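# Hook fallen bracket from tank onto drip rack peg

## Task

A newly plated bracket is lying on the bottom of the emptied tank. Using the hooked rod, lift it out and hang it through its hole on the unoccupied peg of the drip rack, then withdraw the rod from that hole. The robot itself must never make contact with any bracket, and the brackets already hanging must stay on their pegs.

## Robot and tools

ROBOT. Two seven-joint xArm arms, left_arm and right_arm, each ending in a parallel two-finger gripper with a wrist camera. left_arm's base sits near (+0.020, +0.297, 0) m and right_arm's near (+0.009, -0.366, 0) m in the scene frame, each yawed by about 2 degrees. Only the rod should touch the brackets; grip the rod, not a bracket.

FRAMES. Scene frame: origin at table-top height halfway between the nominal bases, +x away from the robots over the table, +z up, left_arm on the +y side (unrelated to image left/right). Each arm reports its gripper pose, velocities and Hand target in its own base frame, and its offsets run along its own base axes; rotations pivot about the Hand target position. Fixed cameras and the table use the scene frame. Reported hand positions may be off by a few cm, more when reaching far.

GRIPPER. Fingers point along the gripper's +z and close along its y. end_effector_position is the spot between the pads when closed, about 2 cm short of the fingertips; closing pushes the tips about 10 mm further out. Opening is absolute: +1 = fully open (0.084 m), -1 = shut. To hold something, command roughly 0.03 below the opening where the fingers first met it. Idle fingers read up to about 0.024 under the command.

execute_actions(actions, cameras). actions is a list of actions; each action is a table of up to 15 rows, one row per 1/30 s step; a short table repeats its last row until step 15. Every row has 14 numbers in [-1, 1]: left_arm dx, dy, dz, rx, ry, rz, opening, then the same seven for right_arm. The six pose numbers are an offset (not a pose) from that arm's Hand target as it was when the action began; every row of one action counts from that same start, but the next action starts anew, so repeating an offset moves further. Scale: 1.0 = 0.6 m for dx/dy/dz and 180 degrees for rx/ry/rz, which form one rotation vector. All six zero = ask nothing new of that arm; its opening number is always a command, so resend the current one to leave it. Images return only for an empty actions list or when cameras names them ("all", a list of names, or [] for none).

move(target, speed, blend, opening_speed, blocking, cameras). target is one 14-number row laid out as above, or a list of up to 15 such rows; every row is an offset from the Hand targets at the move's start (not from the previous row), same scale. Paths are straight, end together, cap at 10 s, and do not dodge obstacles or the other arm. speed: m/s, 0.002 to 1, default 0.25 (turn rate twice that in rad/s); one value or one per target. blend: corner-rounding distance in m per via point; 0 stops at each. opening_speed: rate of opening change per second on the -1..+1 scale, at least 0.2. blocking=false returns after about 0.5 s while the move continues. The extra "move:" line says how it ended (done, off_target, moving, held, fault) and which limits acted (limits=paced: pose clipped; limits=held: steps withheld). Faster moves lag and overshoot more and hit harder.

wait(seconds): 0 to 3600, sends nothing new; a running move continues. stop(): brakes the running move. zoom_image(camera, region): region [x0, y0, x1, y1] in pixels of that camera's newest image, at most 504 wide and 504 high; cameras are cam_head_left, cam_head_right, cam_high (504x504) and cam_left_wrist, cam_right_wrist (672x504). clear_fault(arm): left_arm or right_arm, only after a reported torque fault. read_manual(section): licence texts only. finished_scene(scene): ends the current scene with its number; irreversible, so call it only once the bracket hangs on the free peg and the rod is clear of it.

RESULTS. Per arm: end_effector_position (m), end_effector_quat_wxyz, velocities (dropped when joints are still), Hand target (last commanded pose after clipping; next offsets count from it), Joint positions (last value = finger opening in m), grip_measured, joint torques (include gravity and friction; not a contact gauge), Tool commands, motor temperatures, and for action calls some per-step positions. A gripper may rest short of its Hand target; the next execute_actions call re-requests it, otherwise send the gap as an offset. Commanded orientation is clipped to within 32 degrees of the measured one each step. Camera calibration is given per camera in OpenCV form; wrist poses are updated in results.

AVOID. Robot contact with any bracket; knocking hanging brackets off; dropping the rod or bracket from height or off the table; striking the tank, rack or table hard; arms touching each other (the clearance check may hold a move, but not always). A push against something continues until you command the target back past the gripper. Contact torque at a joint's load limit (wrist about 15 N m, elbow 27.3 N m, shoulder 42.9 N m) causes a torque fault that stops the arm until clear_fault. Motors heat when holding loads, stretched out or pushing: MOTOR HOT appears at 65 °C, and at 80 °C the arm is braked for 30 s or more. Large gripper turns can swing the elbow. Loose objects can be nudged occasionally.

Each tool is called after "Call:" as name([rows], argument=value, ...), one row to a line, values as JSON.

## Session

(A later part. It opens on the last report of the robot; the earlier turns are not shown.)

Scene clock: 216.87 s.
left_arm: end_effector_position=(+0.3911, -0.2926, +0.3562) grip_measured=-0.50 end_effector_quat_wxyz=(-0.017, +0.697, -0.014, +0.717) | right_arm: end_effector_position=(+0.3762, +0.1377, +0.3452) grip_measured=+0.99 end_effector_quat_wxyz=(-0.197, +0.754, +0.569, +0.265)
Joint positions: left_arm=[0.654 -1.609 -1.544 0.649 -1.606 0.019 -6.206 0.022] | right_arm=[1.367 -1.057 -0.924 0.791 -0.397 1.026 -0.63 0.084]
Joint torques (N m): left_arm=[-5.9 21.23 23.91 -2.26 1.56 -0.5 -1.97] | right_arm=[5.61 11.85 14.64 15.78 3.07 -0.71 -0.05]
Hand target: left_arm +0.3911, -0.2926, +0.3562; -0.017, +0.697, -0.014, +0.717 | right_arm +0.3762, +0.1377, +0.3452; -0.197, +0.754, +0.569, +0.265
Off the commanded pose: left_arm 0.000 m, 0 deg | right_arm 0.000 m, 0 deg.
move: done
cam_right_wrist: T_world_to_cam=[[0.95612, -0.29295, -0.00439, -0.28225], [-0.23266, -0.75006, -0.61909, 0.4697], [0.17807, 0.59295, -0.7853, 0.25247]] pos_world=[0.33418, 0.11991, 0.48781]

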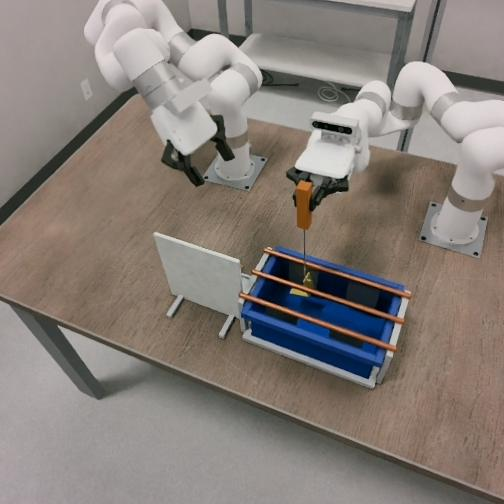

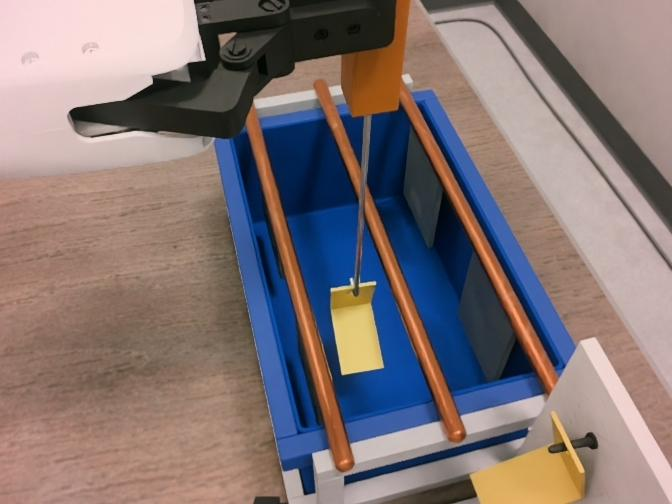

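Call:
move(target=[0,0,0.06,0,0,0,-0.9,0,0,0,0,0,0,1], speed=0.03, cameras=["cam_high","cam_right_wrist"])

Call:
zoom_image(camera="cam_right_wrist", region=[270, 170, 450, 350])

Call:
zoom_image(camera="cam_high", region=[270, 230, 330, 290])

Scene clock: 221.33 s.
left_arm: end_effector_position=(+0.3911, -0.2926, +0.3922) grip_measured=-0.50 end_effector_quat_wxyz=(-0.017, +0.697, -0.014, +0.717) | right_arm: end_effector_position=(+0.3762, +0.1377, +0.3452) grip_measured=+0.99 end_effector_quat_wxyz=(-0.197, +0.754, +0.569, +0.265)
Joint positions: left_arm=[0.663 -1.585 -1.437 0.661 -1.516 0.065 -6.198 0.022] | right_arm=[1.367 -1.057 -0.924 0.791 -0.397 1.026 -0.63 0.084]
Joint torques (N m): left_arm=[6.64 18.18 24.3 3.13 1.65 -0.54 -1.85] | right_arm=[5.56 11.75 14.67 15.74 3.09 -0.7 -0.01]
Hand target: left_arm +0.3911, -0.2926, +0.3922; -0.017, +0.697, -0.014, +0.717 | right_arm +0.3762, +0.1377, +0.3452; -0.197, +0.754, +0.569, +0.265
Off the commanded pose: left_arm 0.000 m, 0 deg | right_arm 0.000 m, 0 deg.
move: done
cam_right_wrist: T_world_to_cam=[[0.95612, -0.29295, -0.00439, -0.28225], [-0.23266, -0.75006, -0.61909, 0.4697], [0.17807, 0.59295, -0.7853, 0.25247]] pos_world=[0.33418, 0.11991, 0.48781]

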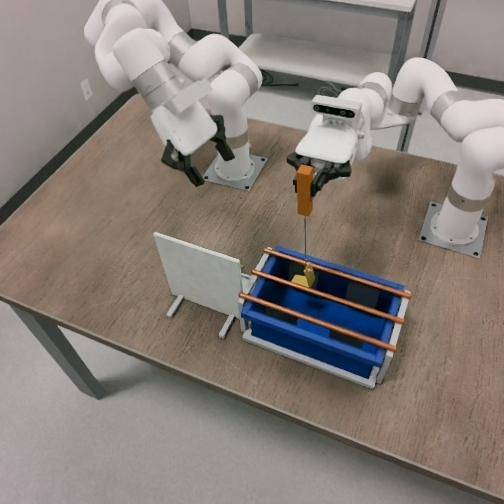

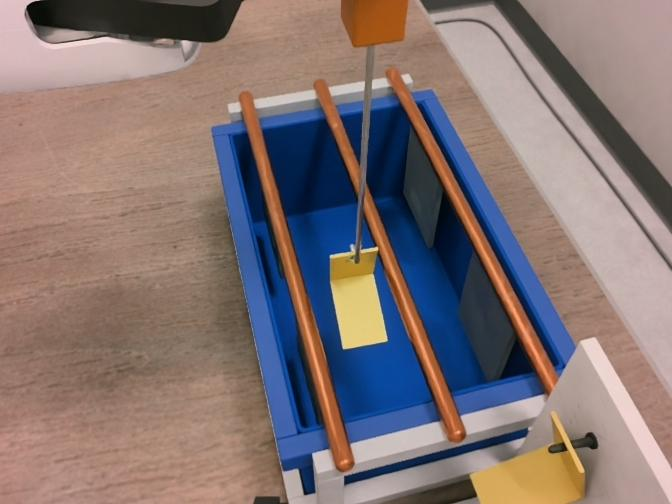

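Scaled by 2.800 from the camera's image (finer frame: 960x720).

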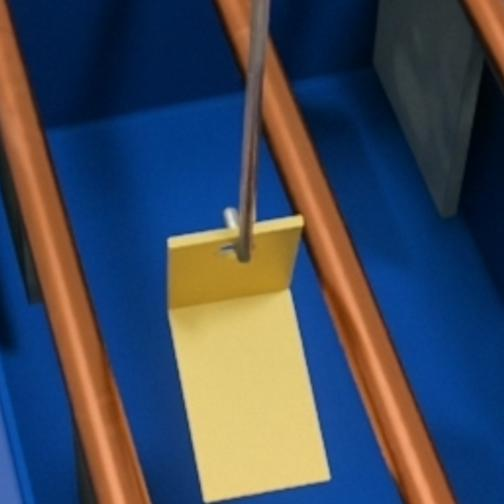

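Scaled by 8.400 from the camera's image (finer frame: 720x720).

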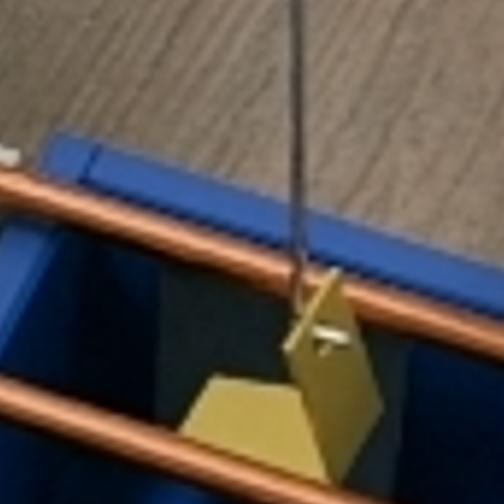

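Call:
move([
  [0,0,0.17,0,0,0,-0.9,0,0,0,0,0,0,1],
  [0,0,0.17,0,0,0,-0.9,-0.193,-0.271,-0.05,0.109,-0.080,-0.232,1],
  [0,0,0.17,0,0,0,-0.9,-0.193,-0.271,-0.107,0.109,-0.080,-0.232,1],
], speed=[0.05,0.3,0.3], cameras=["all"])

Scene clock: 237.93 s.
left_arm: end_effector_position=(+0.3911, -0.2926, +0.4942) grip_measured=-0.50 end_effector_quat_wxyz=(-0.017, +0.697, -0.014, +0.717) | right_arm: end_effector_position=(+0.2604, -0.0249, +0.2811) grip_measured=+0.99 end_effector_quat_wxyz=(-0.142, +0.824, +0.232, +0.498)
Joint positions: left_arm=[0.733 -1.526 -1.155 0.768 -1.297 0.223 -6.177 0.022] | right_arm=[0.051 -2.009 -1.132 0.024 -0.608 1.06 -0.542 0.084]
Joint torques (N m): left_arm=[5.3 20.16 24.1 5.89 1.38 -0.82 -1.97] | right_arm=[-6.36 -0.85 5.3 3.13 -1.74 -0.66 -1.09]
Hand target: left_arm +0.3911, -0.2926, +0.4942; -0.017, +0.697, -0.014, +0.717 | right_arm +0.2604, -0.0249, +0.2810; -0.142, +0.824, +0.232, +0.498
Off the commanded pose: left_arm 0.000 m, 0 deg | right_arm 0.000 m, 0 deg.
move: done
cam_left_wrist: T_world_to_cam=[[-0.01592, -0.99775, -0.06515, -0.21979], [0.05717, 0.06414, -0.9963, 0.56115], [0.99824, -0.01959, 0.05602, -0.29029]] pos_world=[0.2542, -0.26097, 0.56102]
cam_right_wrist: T_world_to_cam=[[0.51264, -0.85842, -0.01776, -0.11433], [-0.41075, -0.22703, -0.88303, 0.41452], [0.75398, 0.45997, -0.46898, 0.07689]] pos_world=[0.1709, -0.0394, 0.40007]

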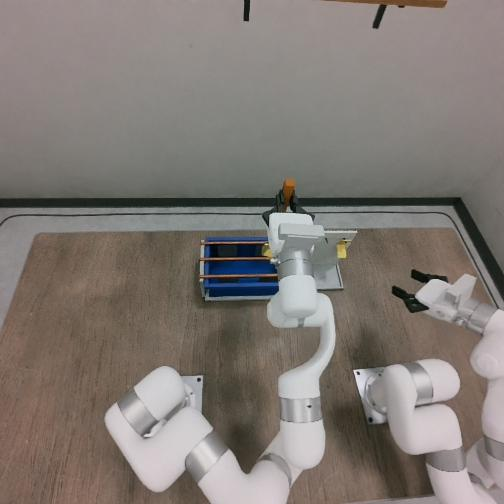

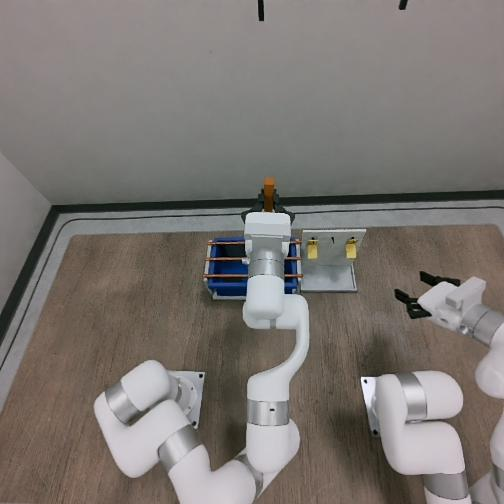

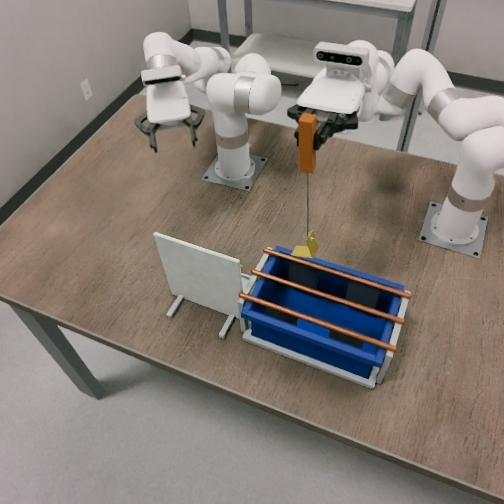

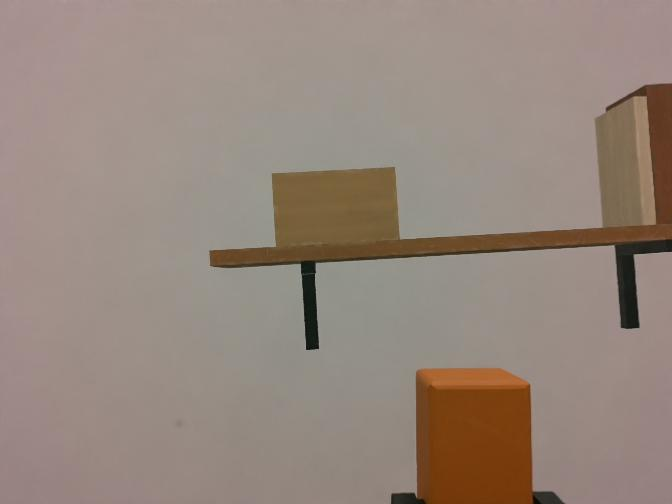

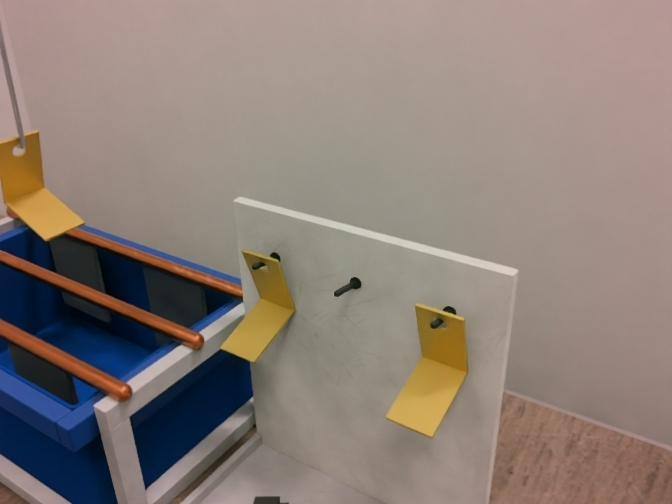

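Call:
move(target=[-0.06,-0.02,0.06,0,0,-0.2,-0.9,0,0,0,0,0,0,1], speed=0.12)

Call:
move(target=[-0.0057,-0.3295,-0.04,0,0,-0.296,-0.9,0,0,0,0,0,0,1], speed=0.1, cameras=["all"])

Scene clock: 252.93 s.
left_arm: end_effector_position=(+0.3551, -0.3046, +0.5302) grip_measured=-0.50 end_effector_quat_wxyz=(+0.206, +0.658, -0.229, +0.687) | right_arm: end_effector_position=(+0.2604, -0.0249, +0.2810) grip_measured=+0.99 end_effector_quat_wxyz=(-0.142, +0.824, +0.232, +0.498)
Joint positions: left_arm=[0.516 -1.292 -0.829 0.684 -2.168 0.663 -4.956 0.022] | right_arm=[0.051 -2.009 -1.132 0.024 -0.608 1.06 -0.542 0.084]
Joint torques (N m): left_arm=[-5.95 17.3 19.1 7.19 -1.01 0.76 1.83] | right_arm=[-6.49 -0.94 5.21 3.08 -1.49 -0.72 -1.17]
Hand target: left_arm +0.3551, -0.3046, +0.5302; +0.206, +0.658, -0.229, +0.687 | right_arm +0.2604, -0.0249, +0.2810; -0.142, +0.824, +0.232, +0.498
Off the commanded pose: left_arm 0.000 m, 0 deg | right_arm 0.000 m, 0 deg.
move: done

Scene clock: 257.97 s.
left_arm: end_effector_position=(+0.3516, -0.5023, +0.5062) grip_measured=-0.50 end_effector_quat_wxyz=(+0.492, +0.486, -0.500, +0.522) | right_arm: end_effector_position=(+0.2604, -0.0249, +0.2810) grip_measured=+0.99 end_effector_quat_wxyz=(-0.142, +0.824, +0.232, +0.498)
Joint positions: left_arm=[0.895 -0.67 -1.228 1.104 -2.258 1.435 -4.496 0.022] | right_arm=[0.051 -2.009 -1.132 0.024 -0.608 1.06 -0.542 0.084]
Joint torques (N m): left_arm=[6.52 17.55 14 14.2 -0.09 1.56 1.86] | right_arm=[-6.31 -1.04 5.28 3.11 -1.51 -0.71 -1.1]
Hand target: left_arm +0.3516, -0.5023, +0.5062; +0.492, +0.486, -0.500, +0.522 | right_arm +0.2604, -0.0249, +0.2810; -0.142, +0.824, +0.232, +0.498
Off the commanded pose: left_arm 0.000 m, 0 deg | right_arm 0.000 m, 0 deg.
move: done
cam_left_wrist: T_world_to_cam=[[-0.99787, 0.00344, -0.06517, 0.41936], [0.06487, -0.05637, -0.9963, 0.52556], [-0.0071, -0.9984, 0.05602, -0.39398]] pos_world=[0.38158, -0.36517, 0.57302]
cam_right_wrist: T_world_to_cam=[[0.51264, -0.85842, -0.01776, -0.11433], [-0.41075, -0.22703, -0.88303, 0.41452], [0.75398, 0.45997, -0.46898, 0.07689]] pos_world=[0.1709, -0.0394, 0.40007]

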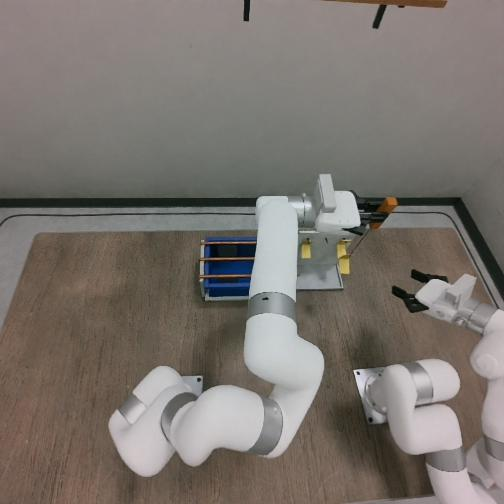

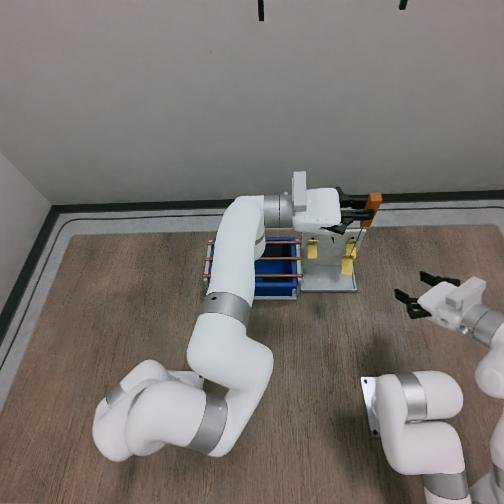

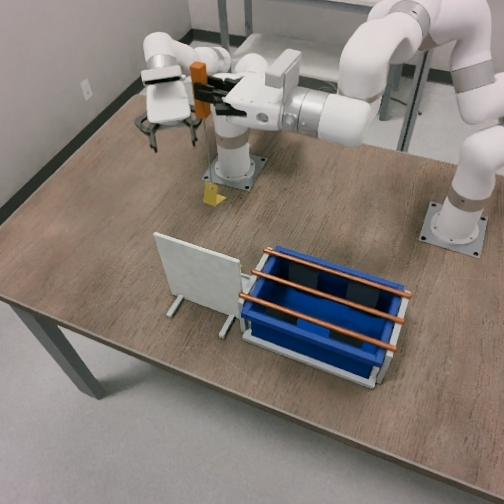

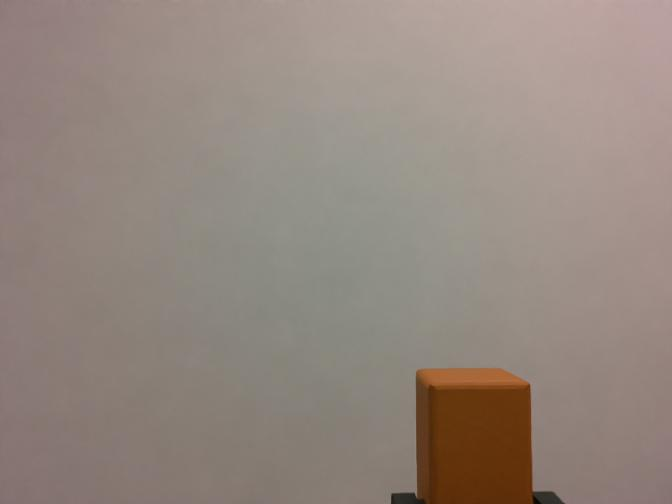

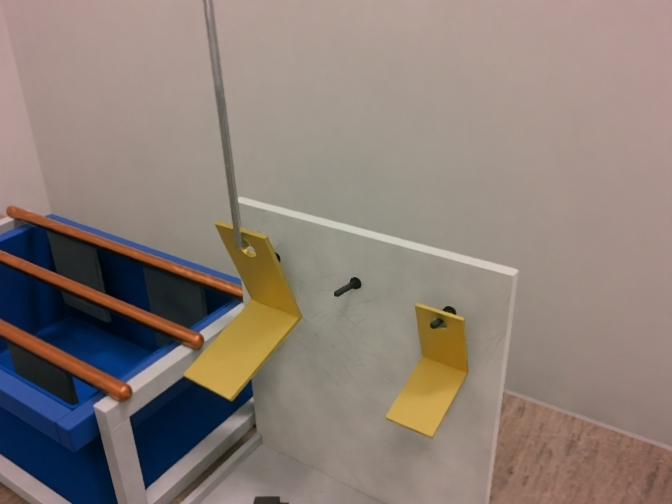

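Call:
zoom_image(camera="cam_right_wrist", region=[200, 190, 380, 320])

Call:
zoom_image(camera="cam_head_right", region=[300, 220, 380, 300])

Scaled by 2.800 from the camera's image (finer frame: 960x720).

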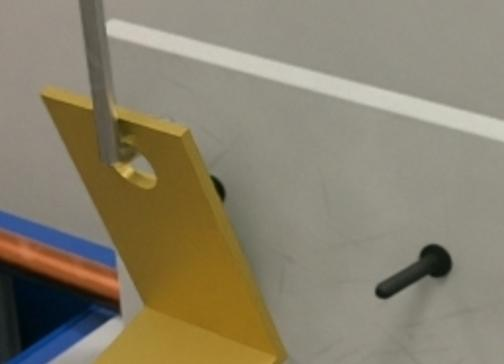

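Scaled by 6.300 from the camera's image (finer frame: 720x720).

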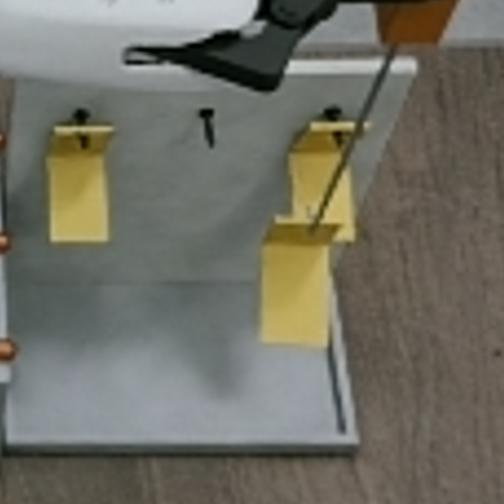

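Call:
move(target=[0.104,0.032,-0.1,0,0,0,-0.9,0,0,0,0,0,0,1], speed=0.08, cameras=["cam_head_right","cam_head_left","cam_right_wrist"])

Call:
zoom_image(camera="cam_right_wrist", region=[260, 220, 400, 360])

Call:
zoom_image(camera="cam_head_right", region=[305, 220, 365, 280])

Call:
zoom_image(camera="cam_head_left", region=[295, 220, 355, 280])

Scene clock: 267.47 s.
left_arm: end_effector_position=(+0.4140, -0.4831, +0.4463) grip_measured=-0.50 end_effector_quat_wxyz=(+0.492, +0.486, -0.500, +0.522) | right_arm: end_effector_position=(+0.2604, -0.0249, +0.2810) grip_measured=+0.99 end_effector_quat_wxyz=(-0.142, +0.824, +0.232, +0.498)
Joint positions: left_arm=[1.234 -0.616 -1.508 1.144 -2.262 1.535 -4.357 0.022] | right_arm=[0.051 -2.009 -1.132 0.024 -0.608 1.06 -0.542 0.084]
Joint torques (N m): left_arm=[6.31 9.51 13.1 14.37 -2.49 1.78 1.83] | right_arm=[-6.17 -0.95 5.36 3.22 -1.52 -0.66 -1.13]
Hand target: left_arm +0.4140, -0.4831, +0.4462; +0.492, +0.486, -0.500, +0.522 | right_arm +0.2604, -0.0249, +0.2810; -0.142, +0.824, +0.232, +0.498
Off the commanded pose: left_arm 0.000 m, 0 deg | right_arm 0.000 m, 0 deg.
move: done
cam_right_wrist: T_world_to_cam=[[0.51264, -0.85842, -0.01776, -0.11433], [-0.41075, -0.22703, -0.88303, 0.41452], [0.75398, 0.45997, -0.46898, 0.07689]] pos_world=[0.1709, -0.0394, 0.40007]
Images, in order (width x height): cam_head_left 504x504, cam_head_right 504x504, cam_right_wrist 672x504.

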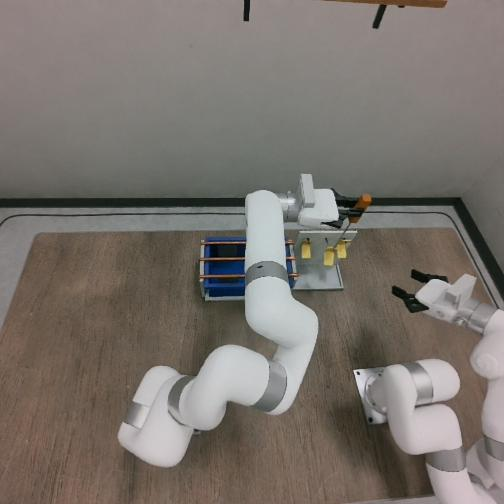

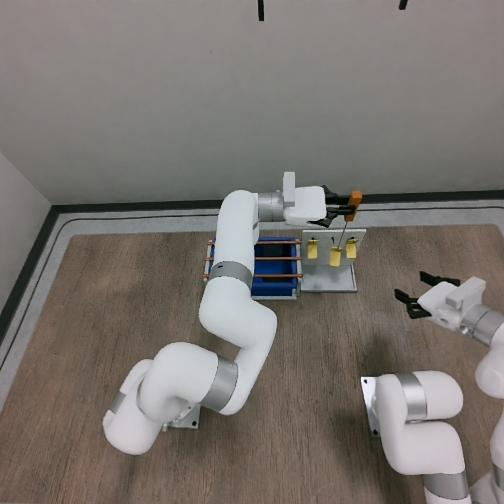

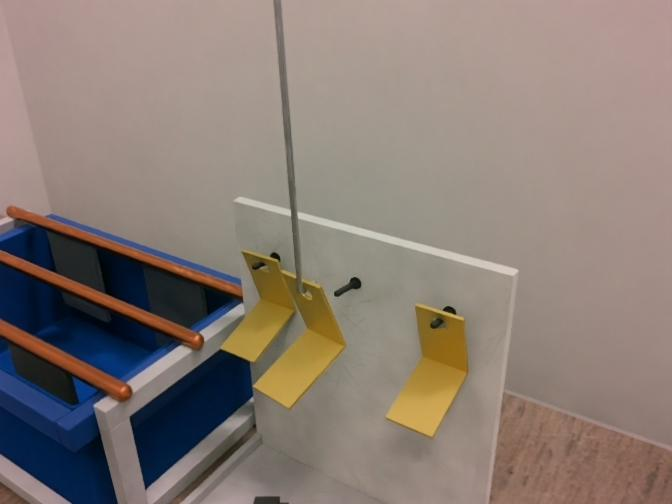

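Scaled by 3.600 from the camera's image (finer frame: 960x720).

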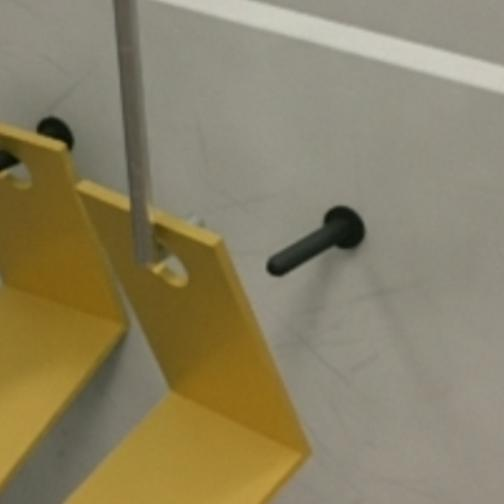

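Scaled by 8.400 from the camera's image (finer frame: 720x720).

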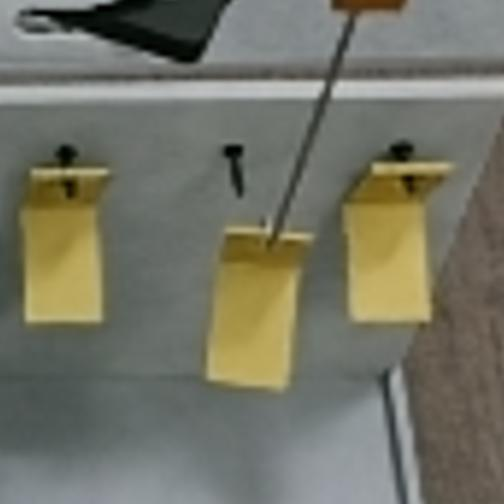

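Scaled by 8.400 from the camera's image (finer frame: 720x720).

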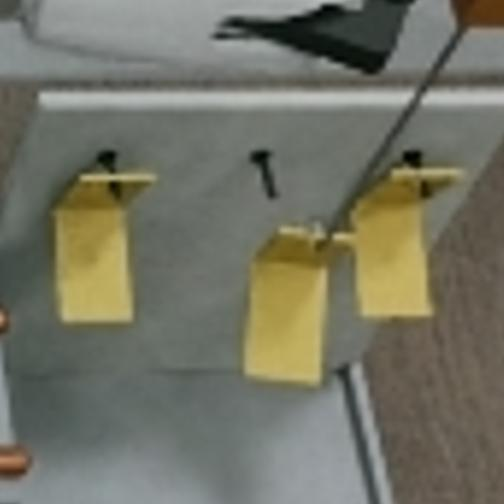

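Call:
move(target=[0.0375,0.0045,-0.0283,0,0,0,-0.9,0,0,0,0,0,0,1], speed=0.05, cameras=["cam_head_right","cam_head_left","cam_right_wrist"])

Call:
zoom_image(camera="cam_right_wrist", region=[300, 250, 380, 330])

Call:
zoom_image(camera="cam_head_right", region=[315, 225, 355, 265])

Call:
zoom_image(camera="cam_head_left", region=[305, 225, 345, 265])

Scene clock: 273.73 s.
left_arm: end_effector_position=(+0.4365, -0.4804, +0.4293) grip_measured=-0.50 end_effector_quat_wxyz=(+0.492, +0.486, -0.500, +0.522) | right_arm: end_effector_position=(+0.2604, -0.0249, +0.2810) grip_measured=+0.99 end_effector_quat_wxyz=(-0.142, +0.824, +0.232, +0.498)
Joint positions: left_arm=[1.373 -0.642 -1.611 1.186 -2.284 1.575 -4.34 0.022] | right_arm=[0.051 -2.009 -1.132 0.024 -0.608 1.06 -0.542 0.084]
Joint torques (N m): left_arm=[6.57 12.78 13.67 13.87 -2.95 1.72 1.9] | right_arm=[-6.1 -0.93 5.29 3.14 -1.57 -0.71 -1.16]
Hand target: left_arm +0.4365, -0.4804, +0.4293; +0.492, +0.486, -0.500, +0.522 | right_arm +0.2604, -0.0249, +0.2810; -0.142, +0.824, +0.232, +0.498
Off the commanded pose: left_arm 0.000 m, 0 deg | right_arm 0.000 m, 0 deg.
move: done
cam_right_wrist: T_world_to_cam=[[0.51264, -0.85842, -0.01776, -0.11433], [-0.41075, -0.22703, -0.88303, 0.41452], [0.75398, 0.45997, -0.46898, 0.07689]] pos_world=[0.1709, -0.0394, 0.40007]
Images, in order (width x height): cam_head_left 504x504, cam_head_right 504x504, cam_right_wrist 672x504.

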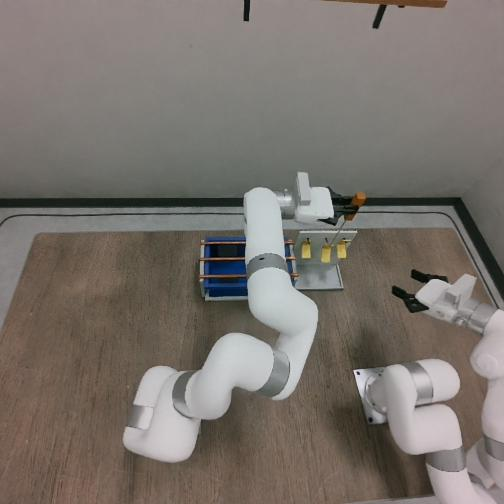

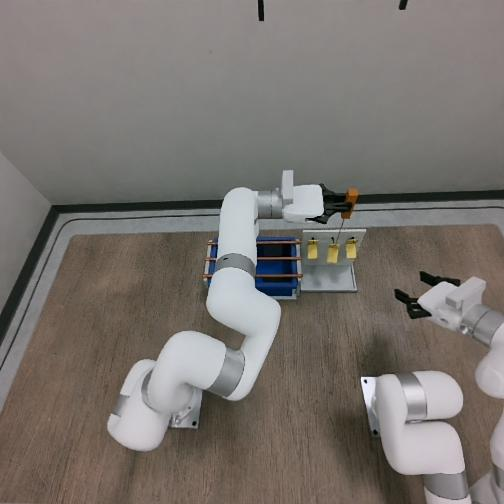

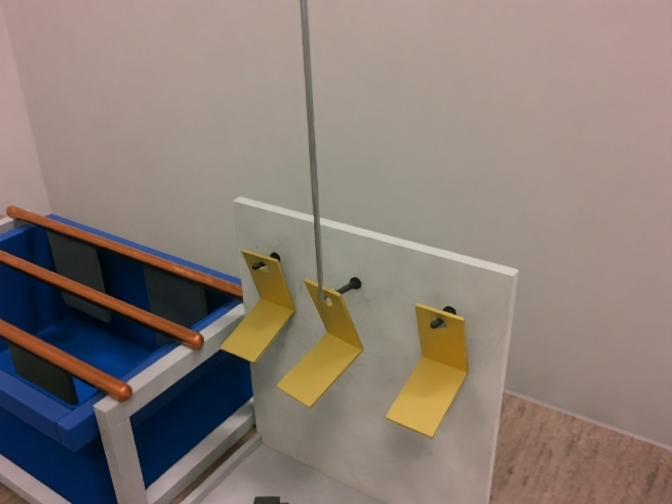

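Scaled by 6.300 from the camera's image (finer frame: 960x720).

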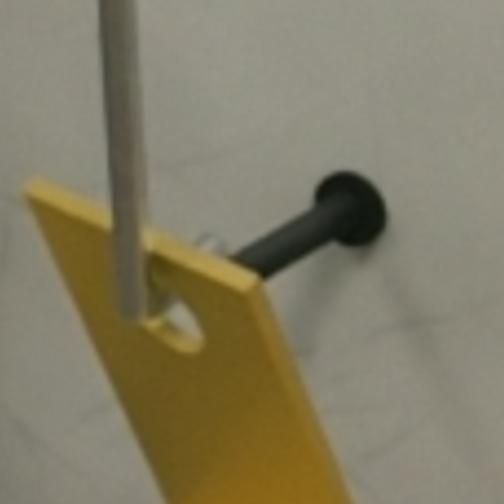

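Scaled by 12.600 from the camera's image (finer frame: 720x720).

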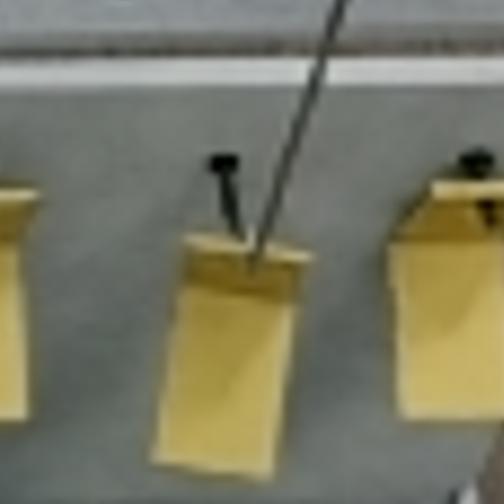

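Scaled by 12.600 from the camera's image (finer frame: 720x720).

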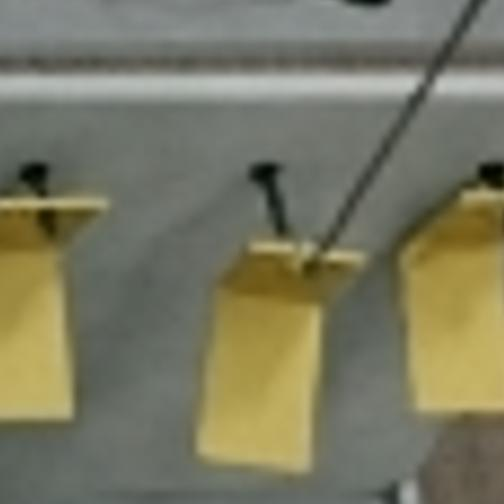

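Call:
move([
  [0,0.002,-0.0022,0,0,0.01,-0.9,0,0,0,0,0,0,1],
  [0.0183,0.003,-0.0022,0,0,0.01,-0.9,0,0,0,0,0,0,1],
], speed=0.03, cameras=["cam_head_right","cam_head_left","cam_right_wrist"])

Call:
zoom_image(camera="cam_right_wrist", region=[300, 250, 380, 330])

Call:
zoom_image(camera="cam_head_right", region=[315, 225, 355, 265])

Call:
zoom_image(camera="cam_head_left", region=[305, 225, 345, 265])

Scene clock: 284.83 s.
left_arm: end_effector_position=(+0.4475, -0.4786, +0.4279) grip_measured=-0.50 end_effector_quat_wxyz=(+0.484, +0.494, -0.492, +0.530) | right_arm: end_effector_position=(+0.2604, -0.0249, +0.2810) grip_measured=+0.99 end_effector_quat_wxyz=(-0.142, +0.824, +0.232, +0.498)
Joint positions: left_arm=[1.391 -0.653 -1.621 1.195 -2.302 1.552 -4.343 0.022] | right_arm=[0.051 -2.009 -1.132 0.024 -0.608 1.06 -0.542 0.084]
Joint torques (N m): left_arm=[5.95 13.49 13.7 13.76 -2.81 1.78 -1.93] | right_arm=[-6.07 -0.81 5.23 3.23 -1.43 -0.67 -1.08]
Hand target: left_arm +0.4475, -0.4786, +0.4279; +0.484, +0.494, -0.492, +0.530 | right_arm +0.2604, -0.0249, +0.2810; -0.142, +0.824, +0.232, +0.498
Off the commanded pose: left_arm 0.000 m, 0 deg | right_arm 0.000 m, 0 deg.
move: done
cam_right_wrist: T_world_to_cam=[[0.51264, -0.85842, -0.01776, -0.11433], [-0.41075, -0.22703, -0.88303, 0.41452], [0.75398, 0.45997, -0.46898, 0.07689]] pos_world=[0.1709, -0.0394, 0.40007]
Images, in order (width x height): cam_head_left 504x504, cam_head_right 504x504, cam_right_wrist 672x504.

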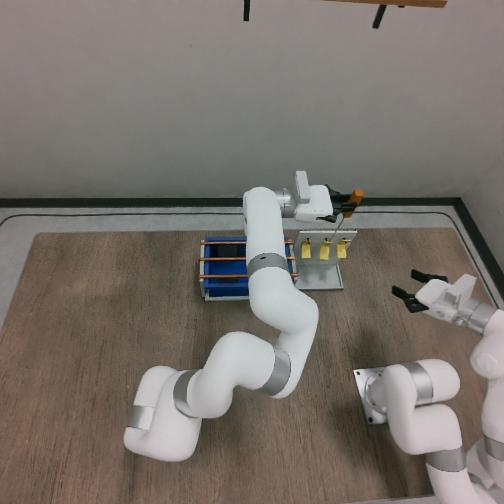

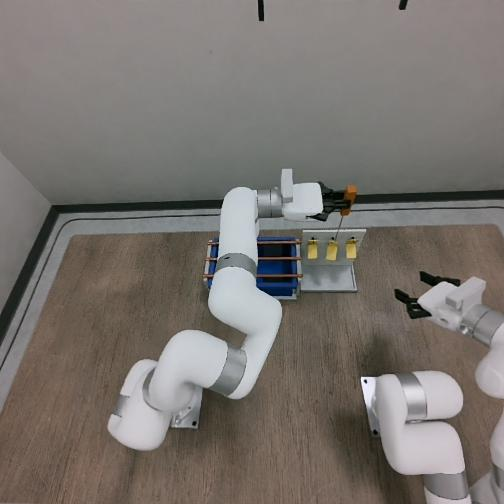

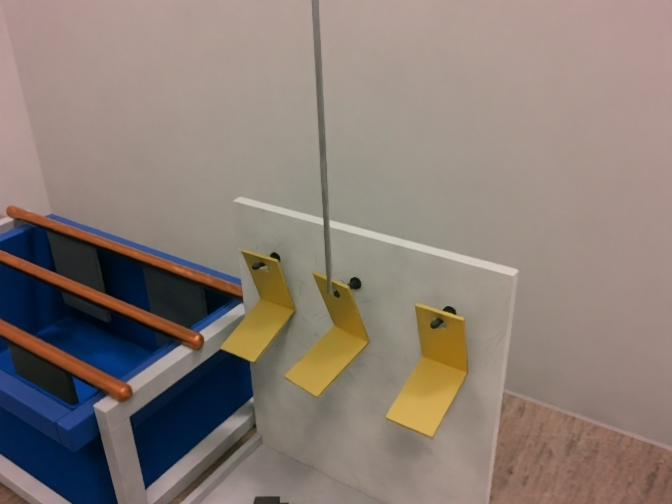

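Scaled by 6.300 from the camera's image (finer frame: 960x720).

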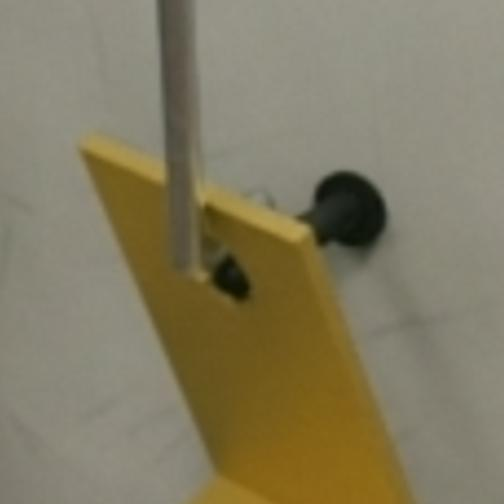

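Scaled by 12.600 from the camera's image (finer frame: 720x720).

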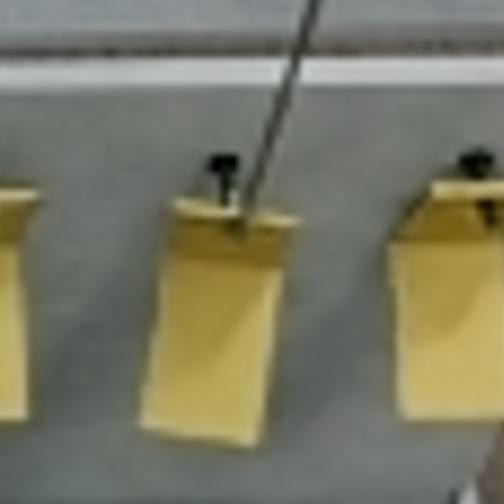

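Scaled by 12.600 from the camera's image (finer frame: 720x720).

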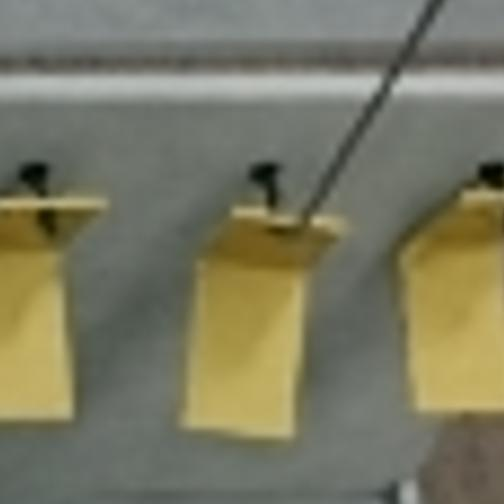

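Call:
move(target=[0.009,0.0005,0,0,0,0,-0.9,0,0,0,0,0,0,1], speed=0.02, cameras=["cam_head_right","cam_head_left","cam_right_wrist"])

Call:
zoom_image(camera="cam_right_wrist", region=[310, 250, 380, 320])

Call:
zoom_image(camera="cam_head_right", region=[315, 225, 355, 265])

Call:
zoom_image(camera="cam_head_left", region=[305, 225, 345, 265])

Scene clock: 288.13 s.
left_arm: end_effector_position=(+0.4529, -0.4783, +0.4279) grip_measured=-0.50 end_effector_quat_wxyz=(+0.484, +0.494, -0.492, +0.530) | right_arm: end_effector_position=(+0.2604, -0.0249, +0.2810) grip_measured=+0.99 end_effector_quat_wxyz=(-0.142, +0.824, +0.232, +0.498)
Joint positions: left_arm=[1.419 -0.66 -1.637 1.213 -2.305 1.558 -4.348 0.022] | right_arm=[0.051 -2.009 -1.132 0.024 -0.608 1.06 -0.542 0.084]
Joint torques (N m): left_arm=[6.85 14.07 14.1 13.81 -2.95 1.7 -1.79] | right_arm=[-6.18 -0.71 5.31 3.3 -1.39 -0.64 -1.06]
Hand target: left_arm +0.4529, -0.4783, +0.4279; +0.484, +0.494, -0.492, +0.530 | right_arm +0.2604, -0.0249, +0.2810; -0.142, +0.824, +0.232, +0.498
Off the commanded pose: left_arm 0.000 m, 0 deg | right_arm 0.000 m, 0 deg.
move: done
cam_right_wrist: T_world_to_cam=[[0.51264, -0.85842, -0.01776, -0.11433], [-0.41075, -0.22703, -0.88303, 0.41452], [0.75398, 0.45997, -0.46898, 0.07689]] pos_world=[0.1709, -0.0394, 0.40007]
Images, in order (width x height): cam_head_left 504x504, cam_head_right 504x504, cam_right_wrist 672x504.

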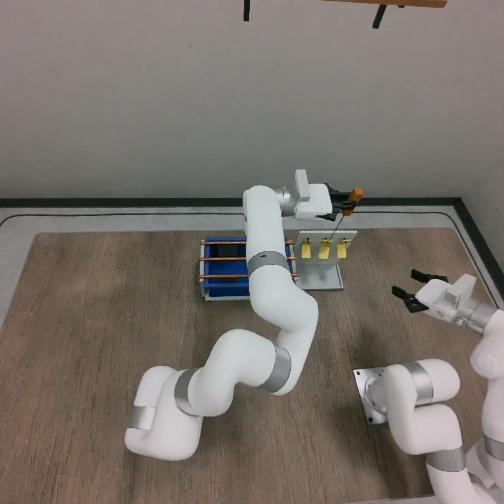

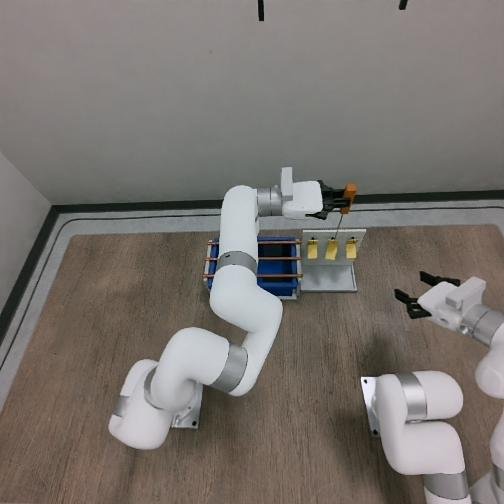

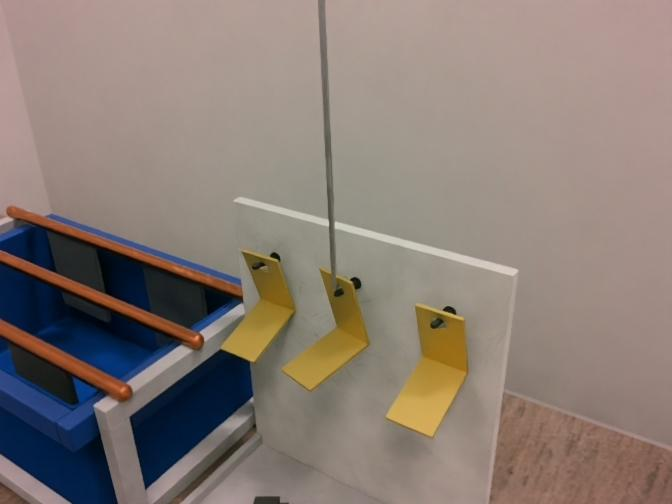

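Scaled by 7.200 from the camera's image (finer frame: 960x720).

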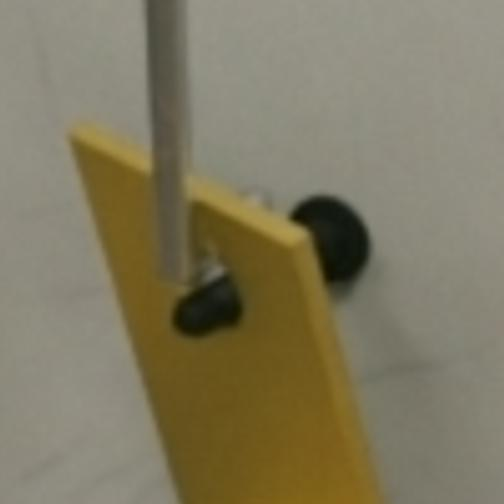

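Scaled by 12.600 from the camera's image (finer frame: 720x720).

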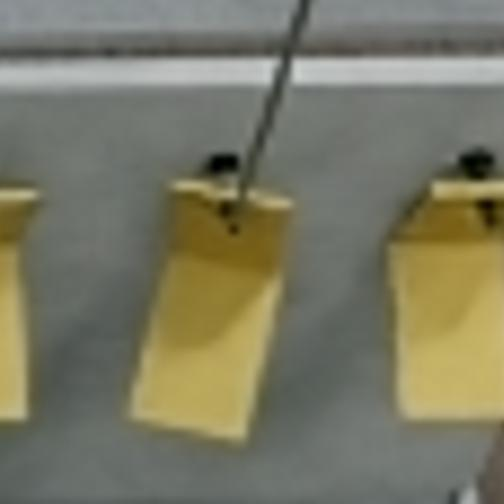

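Scaled by 12.600 from the camera's image (finer frame: 720x720).

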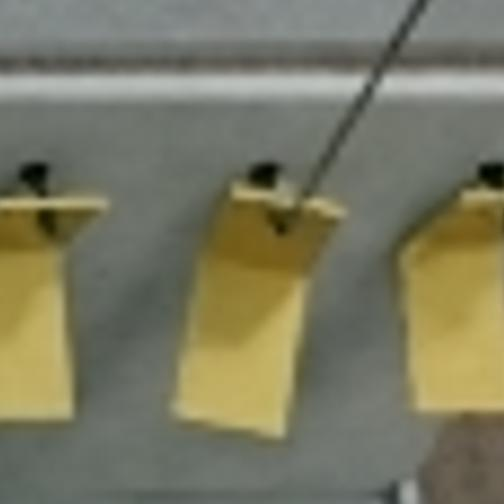

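Call:
move([
  [0.006,0,0,0,0,0,-0.9,0,0,0,0,0,0,1],
  [0.006,-0.007,-0.001,0,0,0,-0.9,0,0,0,0,0,0,1],
  [0.006,-0.007,-0.007,0,0,0,-0.9,0,0,0,0,0,0,1],
], speed=0.02, cameras=["cam_head_right","cam_head_left","cam_right_wrist"])

Call:
zoom_image(camera="cam_right_wrist", region=[310, 250, 380, 320])

Call:
zoom_image(camera="cam_head_right", region=[315, 225, 355, 265])

Scene clock: 292.47 s.
left_arm: end_effector_position=(+0.4565, -0.4825, +0.4238) grip_measured=-0.50 end_effector_quat_wxyz=(+0.484, +0.494, -0.492, +0.530) | right_arm: end_effector_position=(+0.2604, -0.0249, +0.2810) grip_measured=+0.99 end_effector_quat_wxyz=(-0.142, +0.824, +0.232, +0.498)
Joint positions: left_arm=[1.443 -0.673 -1.661 1.228 -2.318 1.557 -4.347 0.022] | right_arm=[0.051 -2.009 -1.132 0.024 -0.608 1.06 -0.542 0.084]
Joint torques (N m): left_arm=[6.67 14.85 14.26 9.32 -2.8 1.75 1.82] | right_arm=[-6.09 -0.95 5.31 3.24 -1.55 -0.7 -0.98]
Hand target: left_arm +0.4565, -0.4825, +0.4237; +0.484, +0.494, -0.492, +0.530 | right_arm +0.2604, -0.0249, +0.2810; -0.142, +0.824, +0.232, +0.498
Off the commanded pose: left_arm 0.000 m, 0 deg | right_arm 0.000 m, 0 deg.
move: done
cam_right_wrist: T_world_to_cam=[[0.51264, -0.85842, -0.01776, -0.11433], [-0.41075, -0.22703, -0.88303, 0.41452], [0.75398, 0.45997, -0.46898, 0.07689]] pos_world=[0.1709, -0.0394, 0.40007]
Images, in order (width x height): cam_head_left 504x504, cam_head_right 504x504, cam_right_wrist 672x504.

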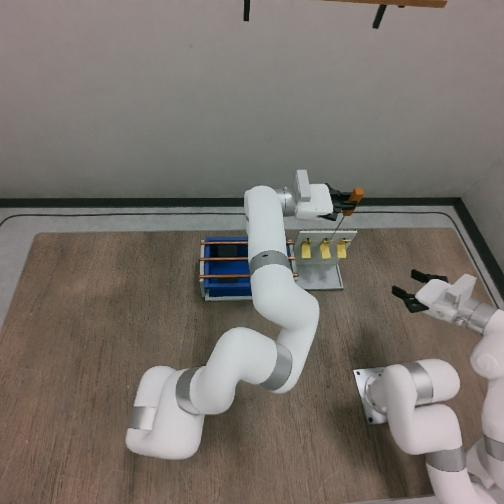

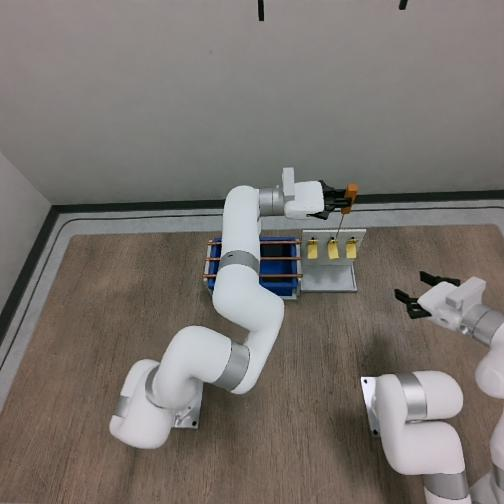

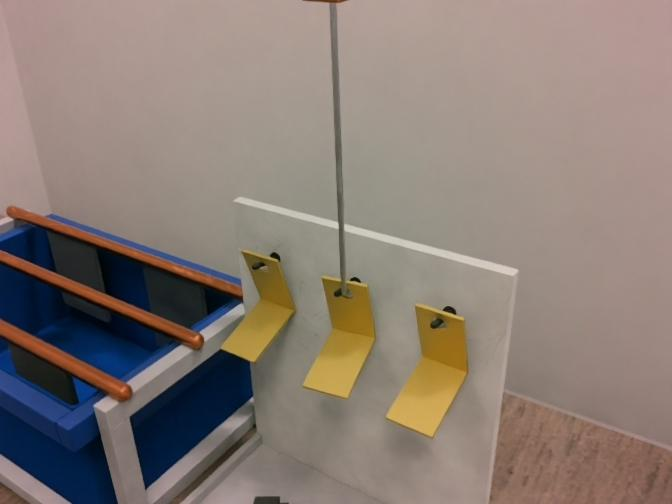

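Scaled by 7.200 from the camera's image (finer frame: 960x720).

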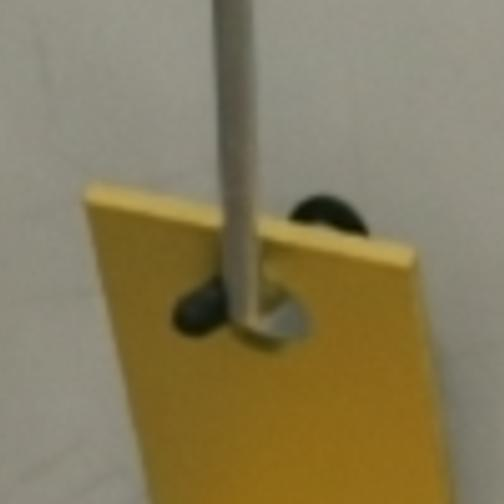

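Scaled by 12.600 from the camera's image (finer frame: 720x720).

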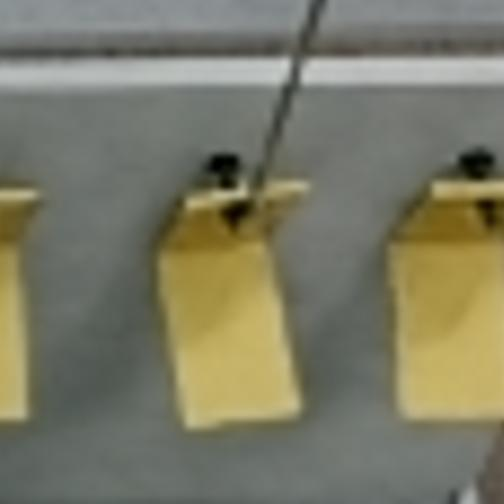

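Call:
move([
  [0,0,0.0015,0,0,0,-0.9,0,0,0,0,0,0,1],
  [-0.03,-0.0005,0.0015,0,0,0,-0.9,0,0,0,0,0,0,1],
], speed=0.02, cameras=["cam_right_wrist"])

Call:
zoom_image(camera="cam_right_wrist", region=[290, 240, 390, 340])

Scene clock: 296.20 s.
left_arm: end_effector_position=(+0.4385, -0.4828, +0.4246) grip_measured=-0.50 end_effector_quat_wxyz=(+0.484, +0.494, -0.492, +0.530) | right_arm: end_effector_position=(+0.2604, -0.0249, +0.2810) grip_measured=+0.99 end_effector_quat_wxyz=(-0.142, +0.824, +0.232, +0.498)
Joint positions: left_arm=[1.349 -0.648 -1.606 1.171 -2.306 1.538 -4.331 0.022] | right_arm=[0.051 -2.009 -1.132 0.024 -0.608 1.06 -0.542 0.084]
Joint torques (N m): left_arm=[-5.59 25.97 18.69 9.75 -0.33 -0.41 1.78] | right_arm=[-6.04 -0.71 5.27 3.4 -1.31 -0.69 -0.92]
Hand target: left_arm +0.4385, -0.4828, +0.4246; +0.484, +0.494, -0.492, +0.530 | right_arm +0.2604, -0.0249, +0.2810; -0.142, +0.824, +0.232, +0.498
Off the commanded pose: left_arm 0.000 m, 0 deg | right_arm 0.000 m, 0 deg.
move: done
cam_right_wrist: T_world_to_cam=[[0.51264, -0.85842, -0.01776, -0.11433], [-0.41075, -0.22703, -0.88303, 0.41452], [0.75398, 0.45997, -0.46898, 0.07689]] pos_world=[0.1709, -0.0394, 0.40007]

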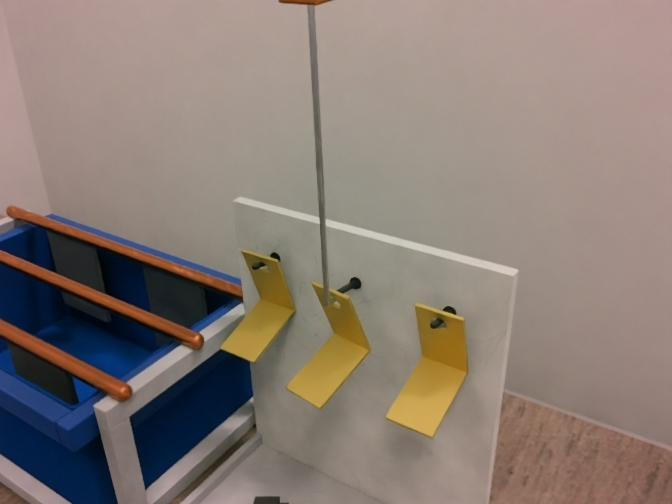

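Scaled by 5.040 from the camera's image (finer frame: 960x720).

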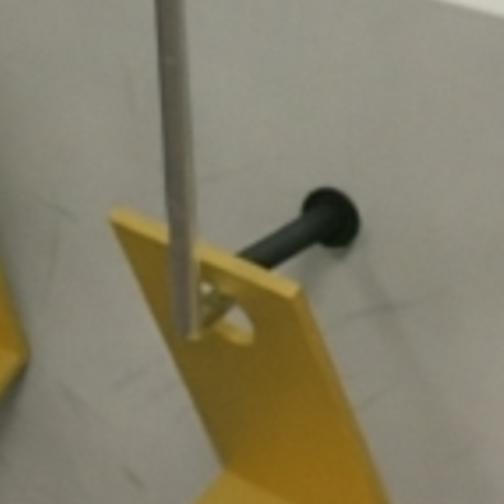

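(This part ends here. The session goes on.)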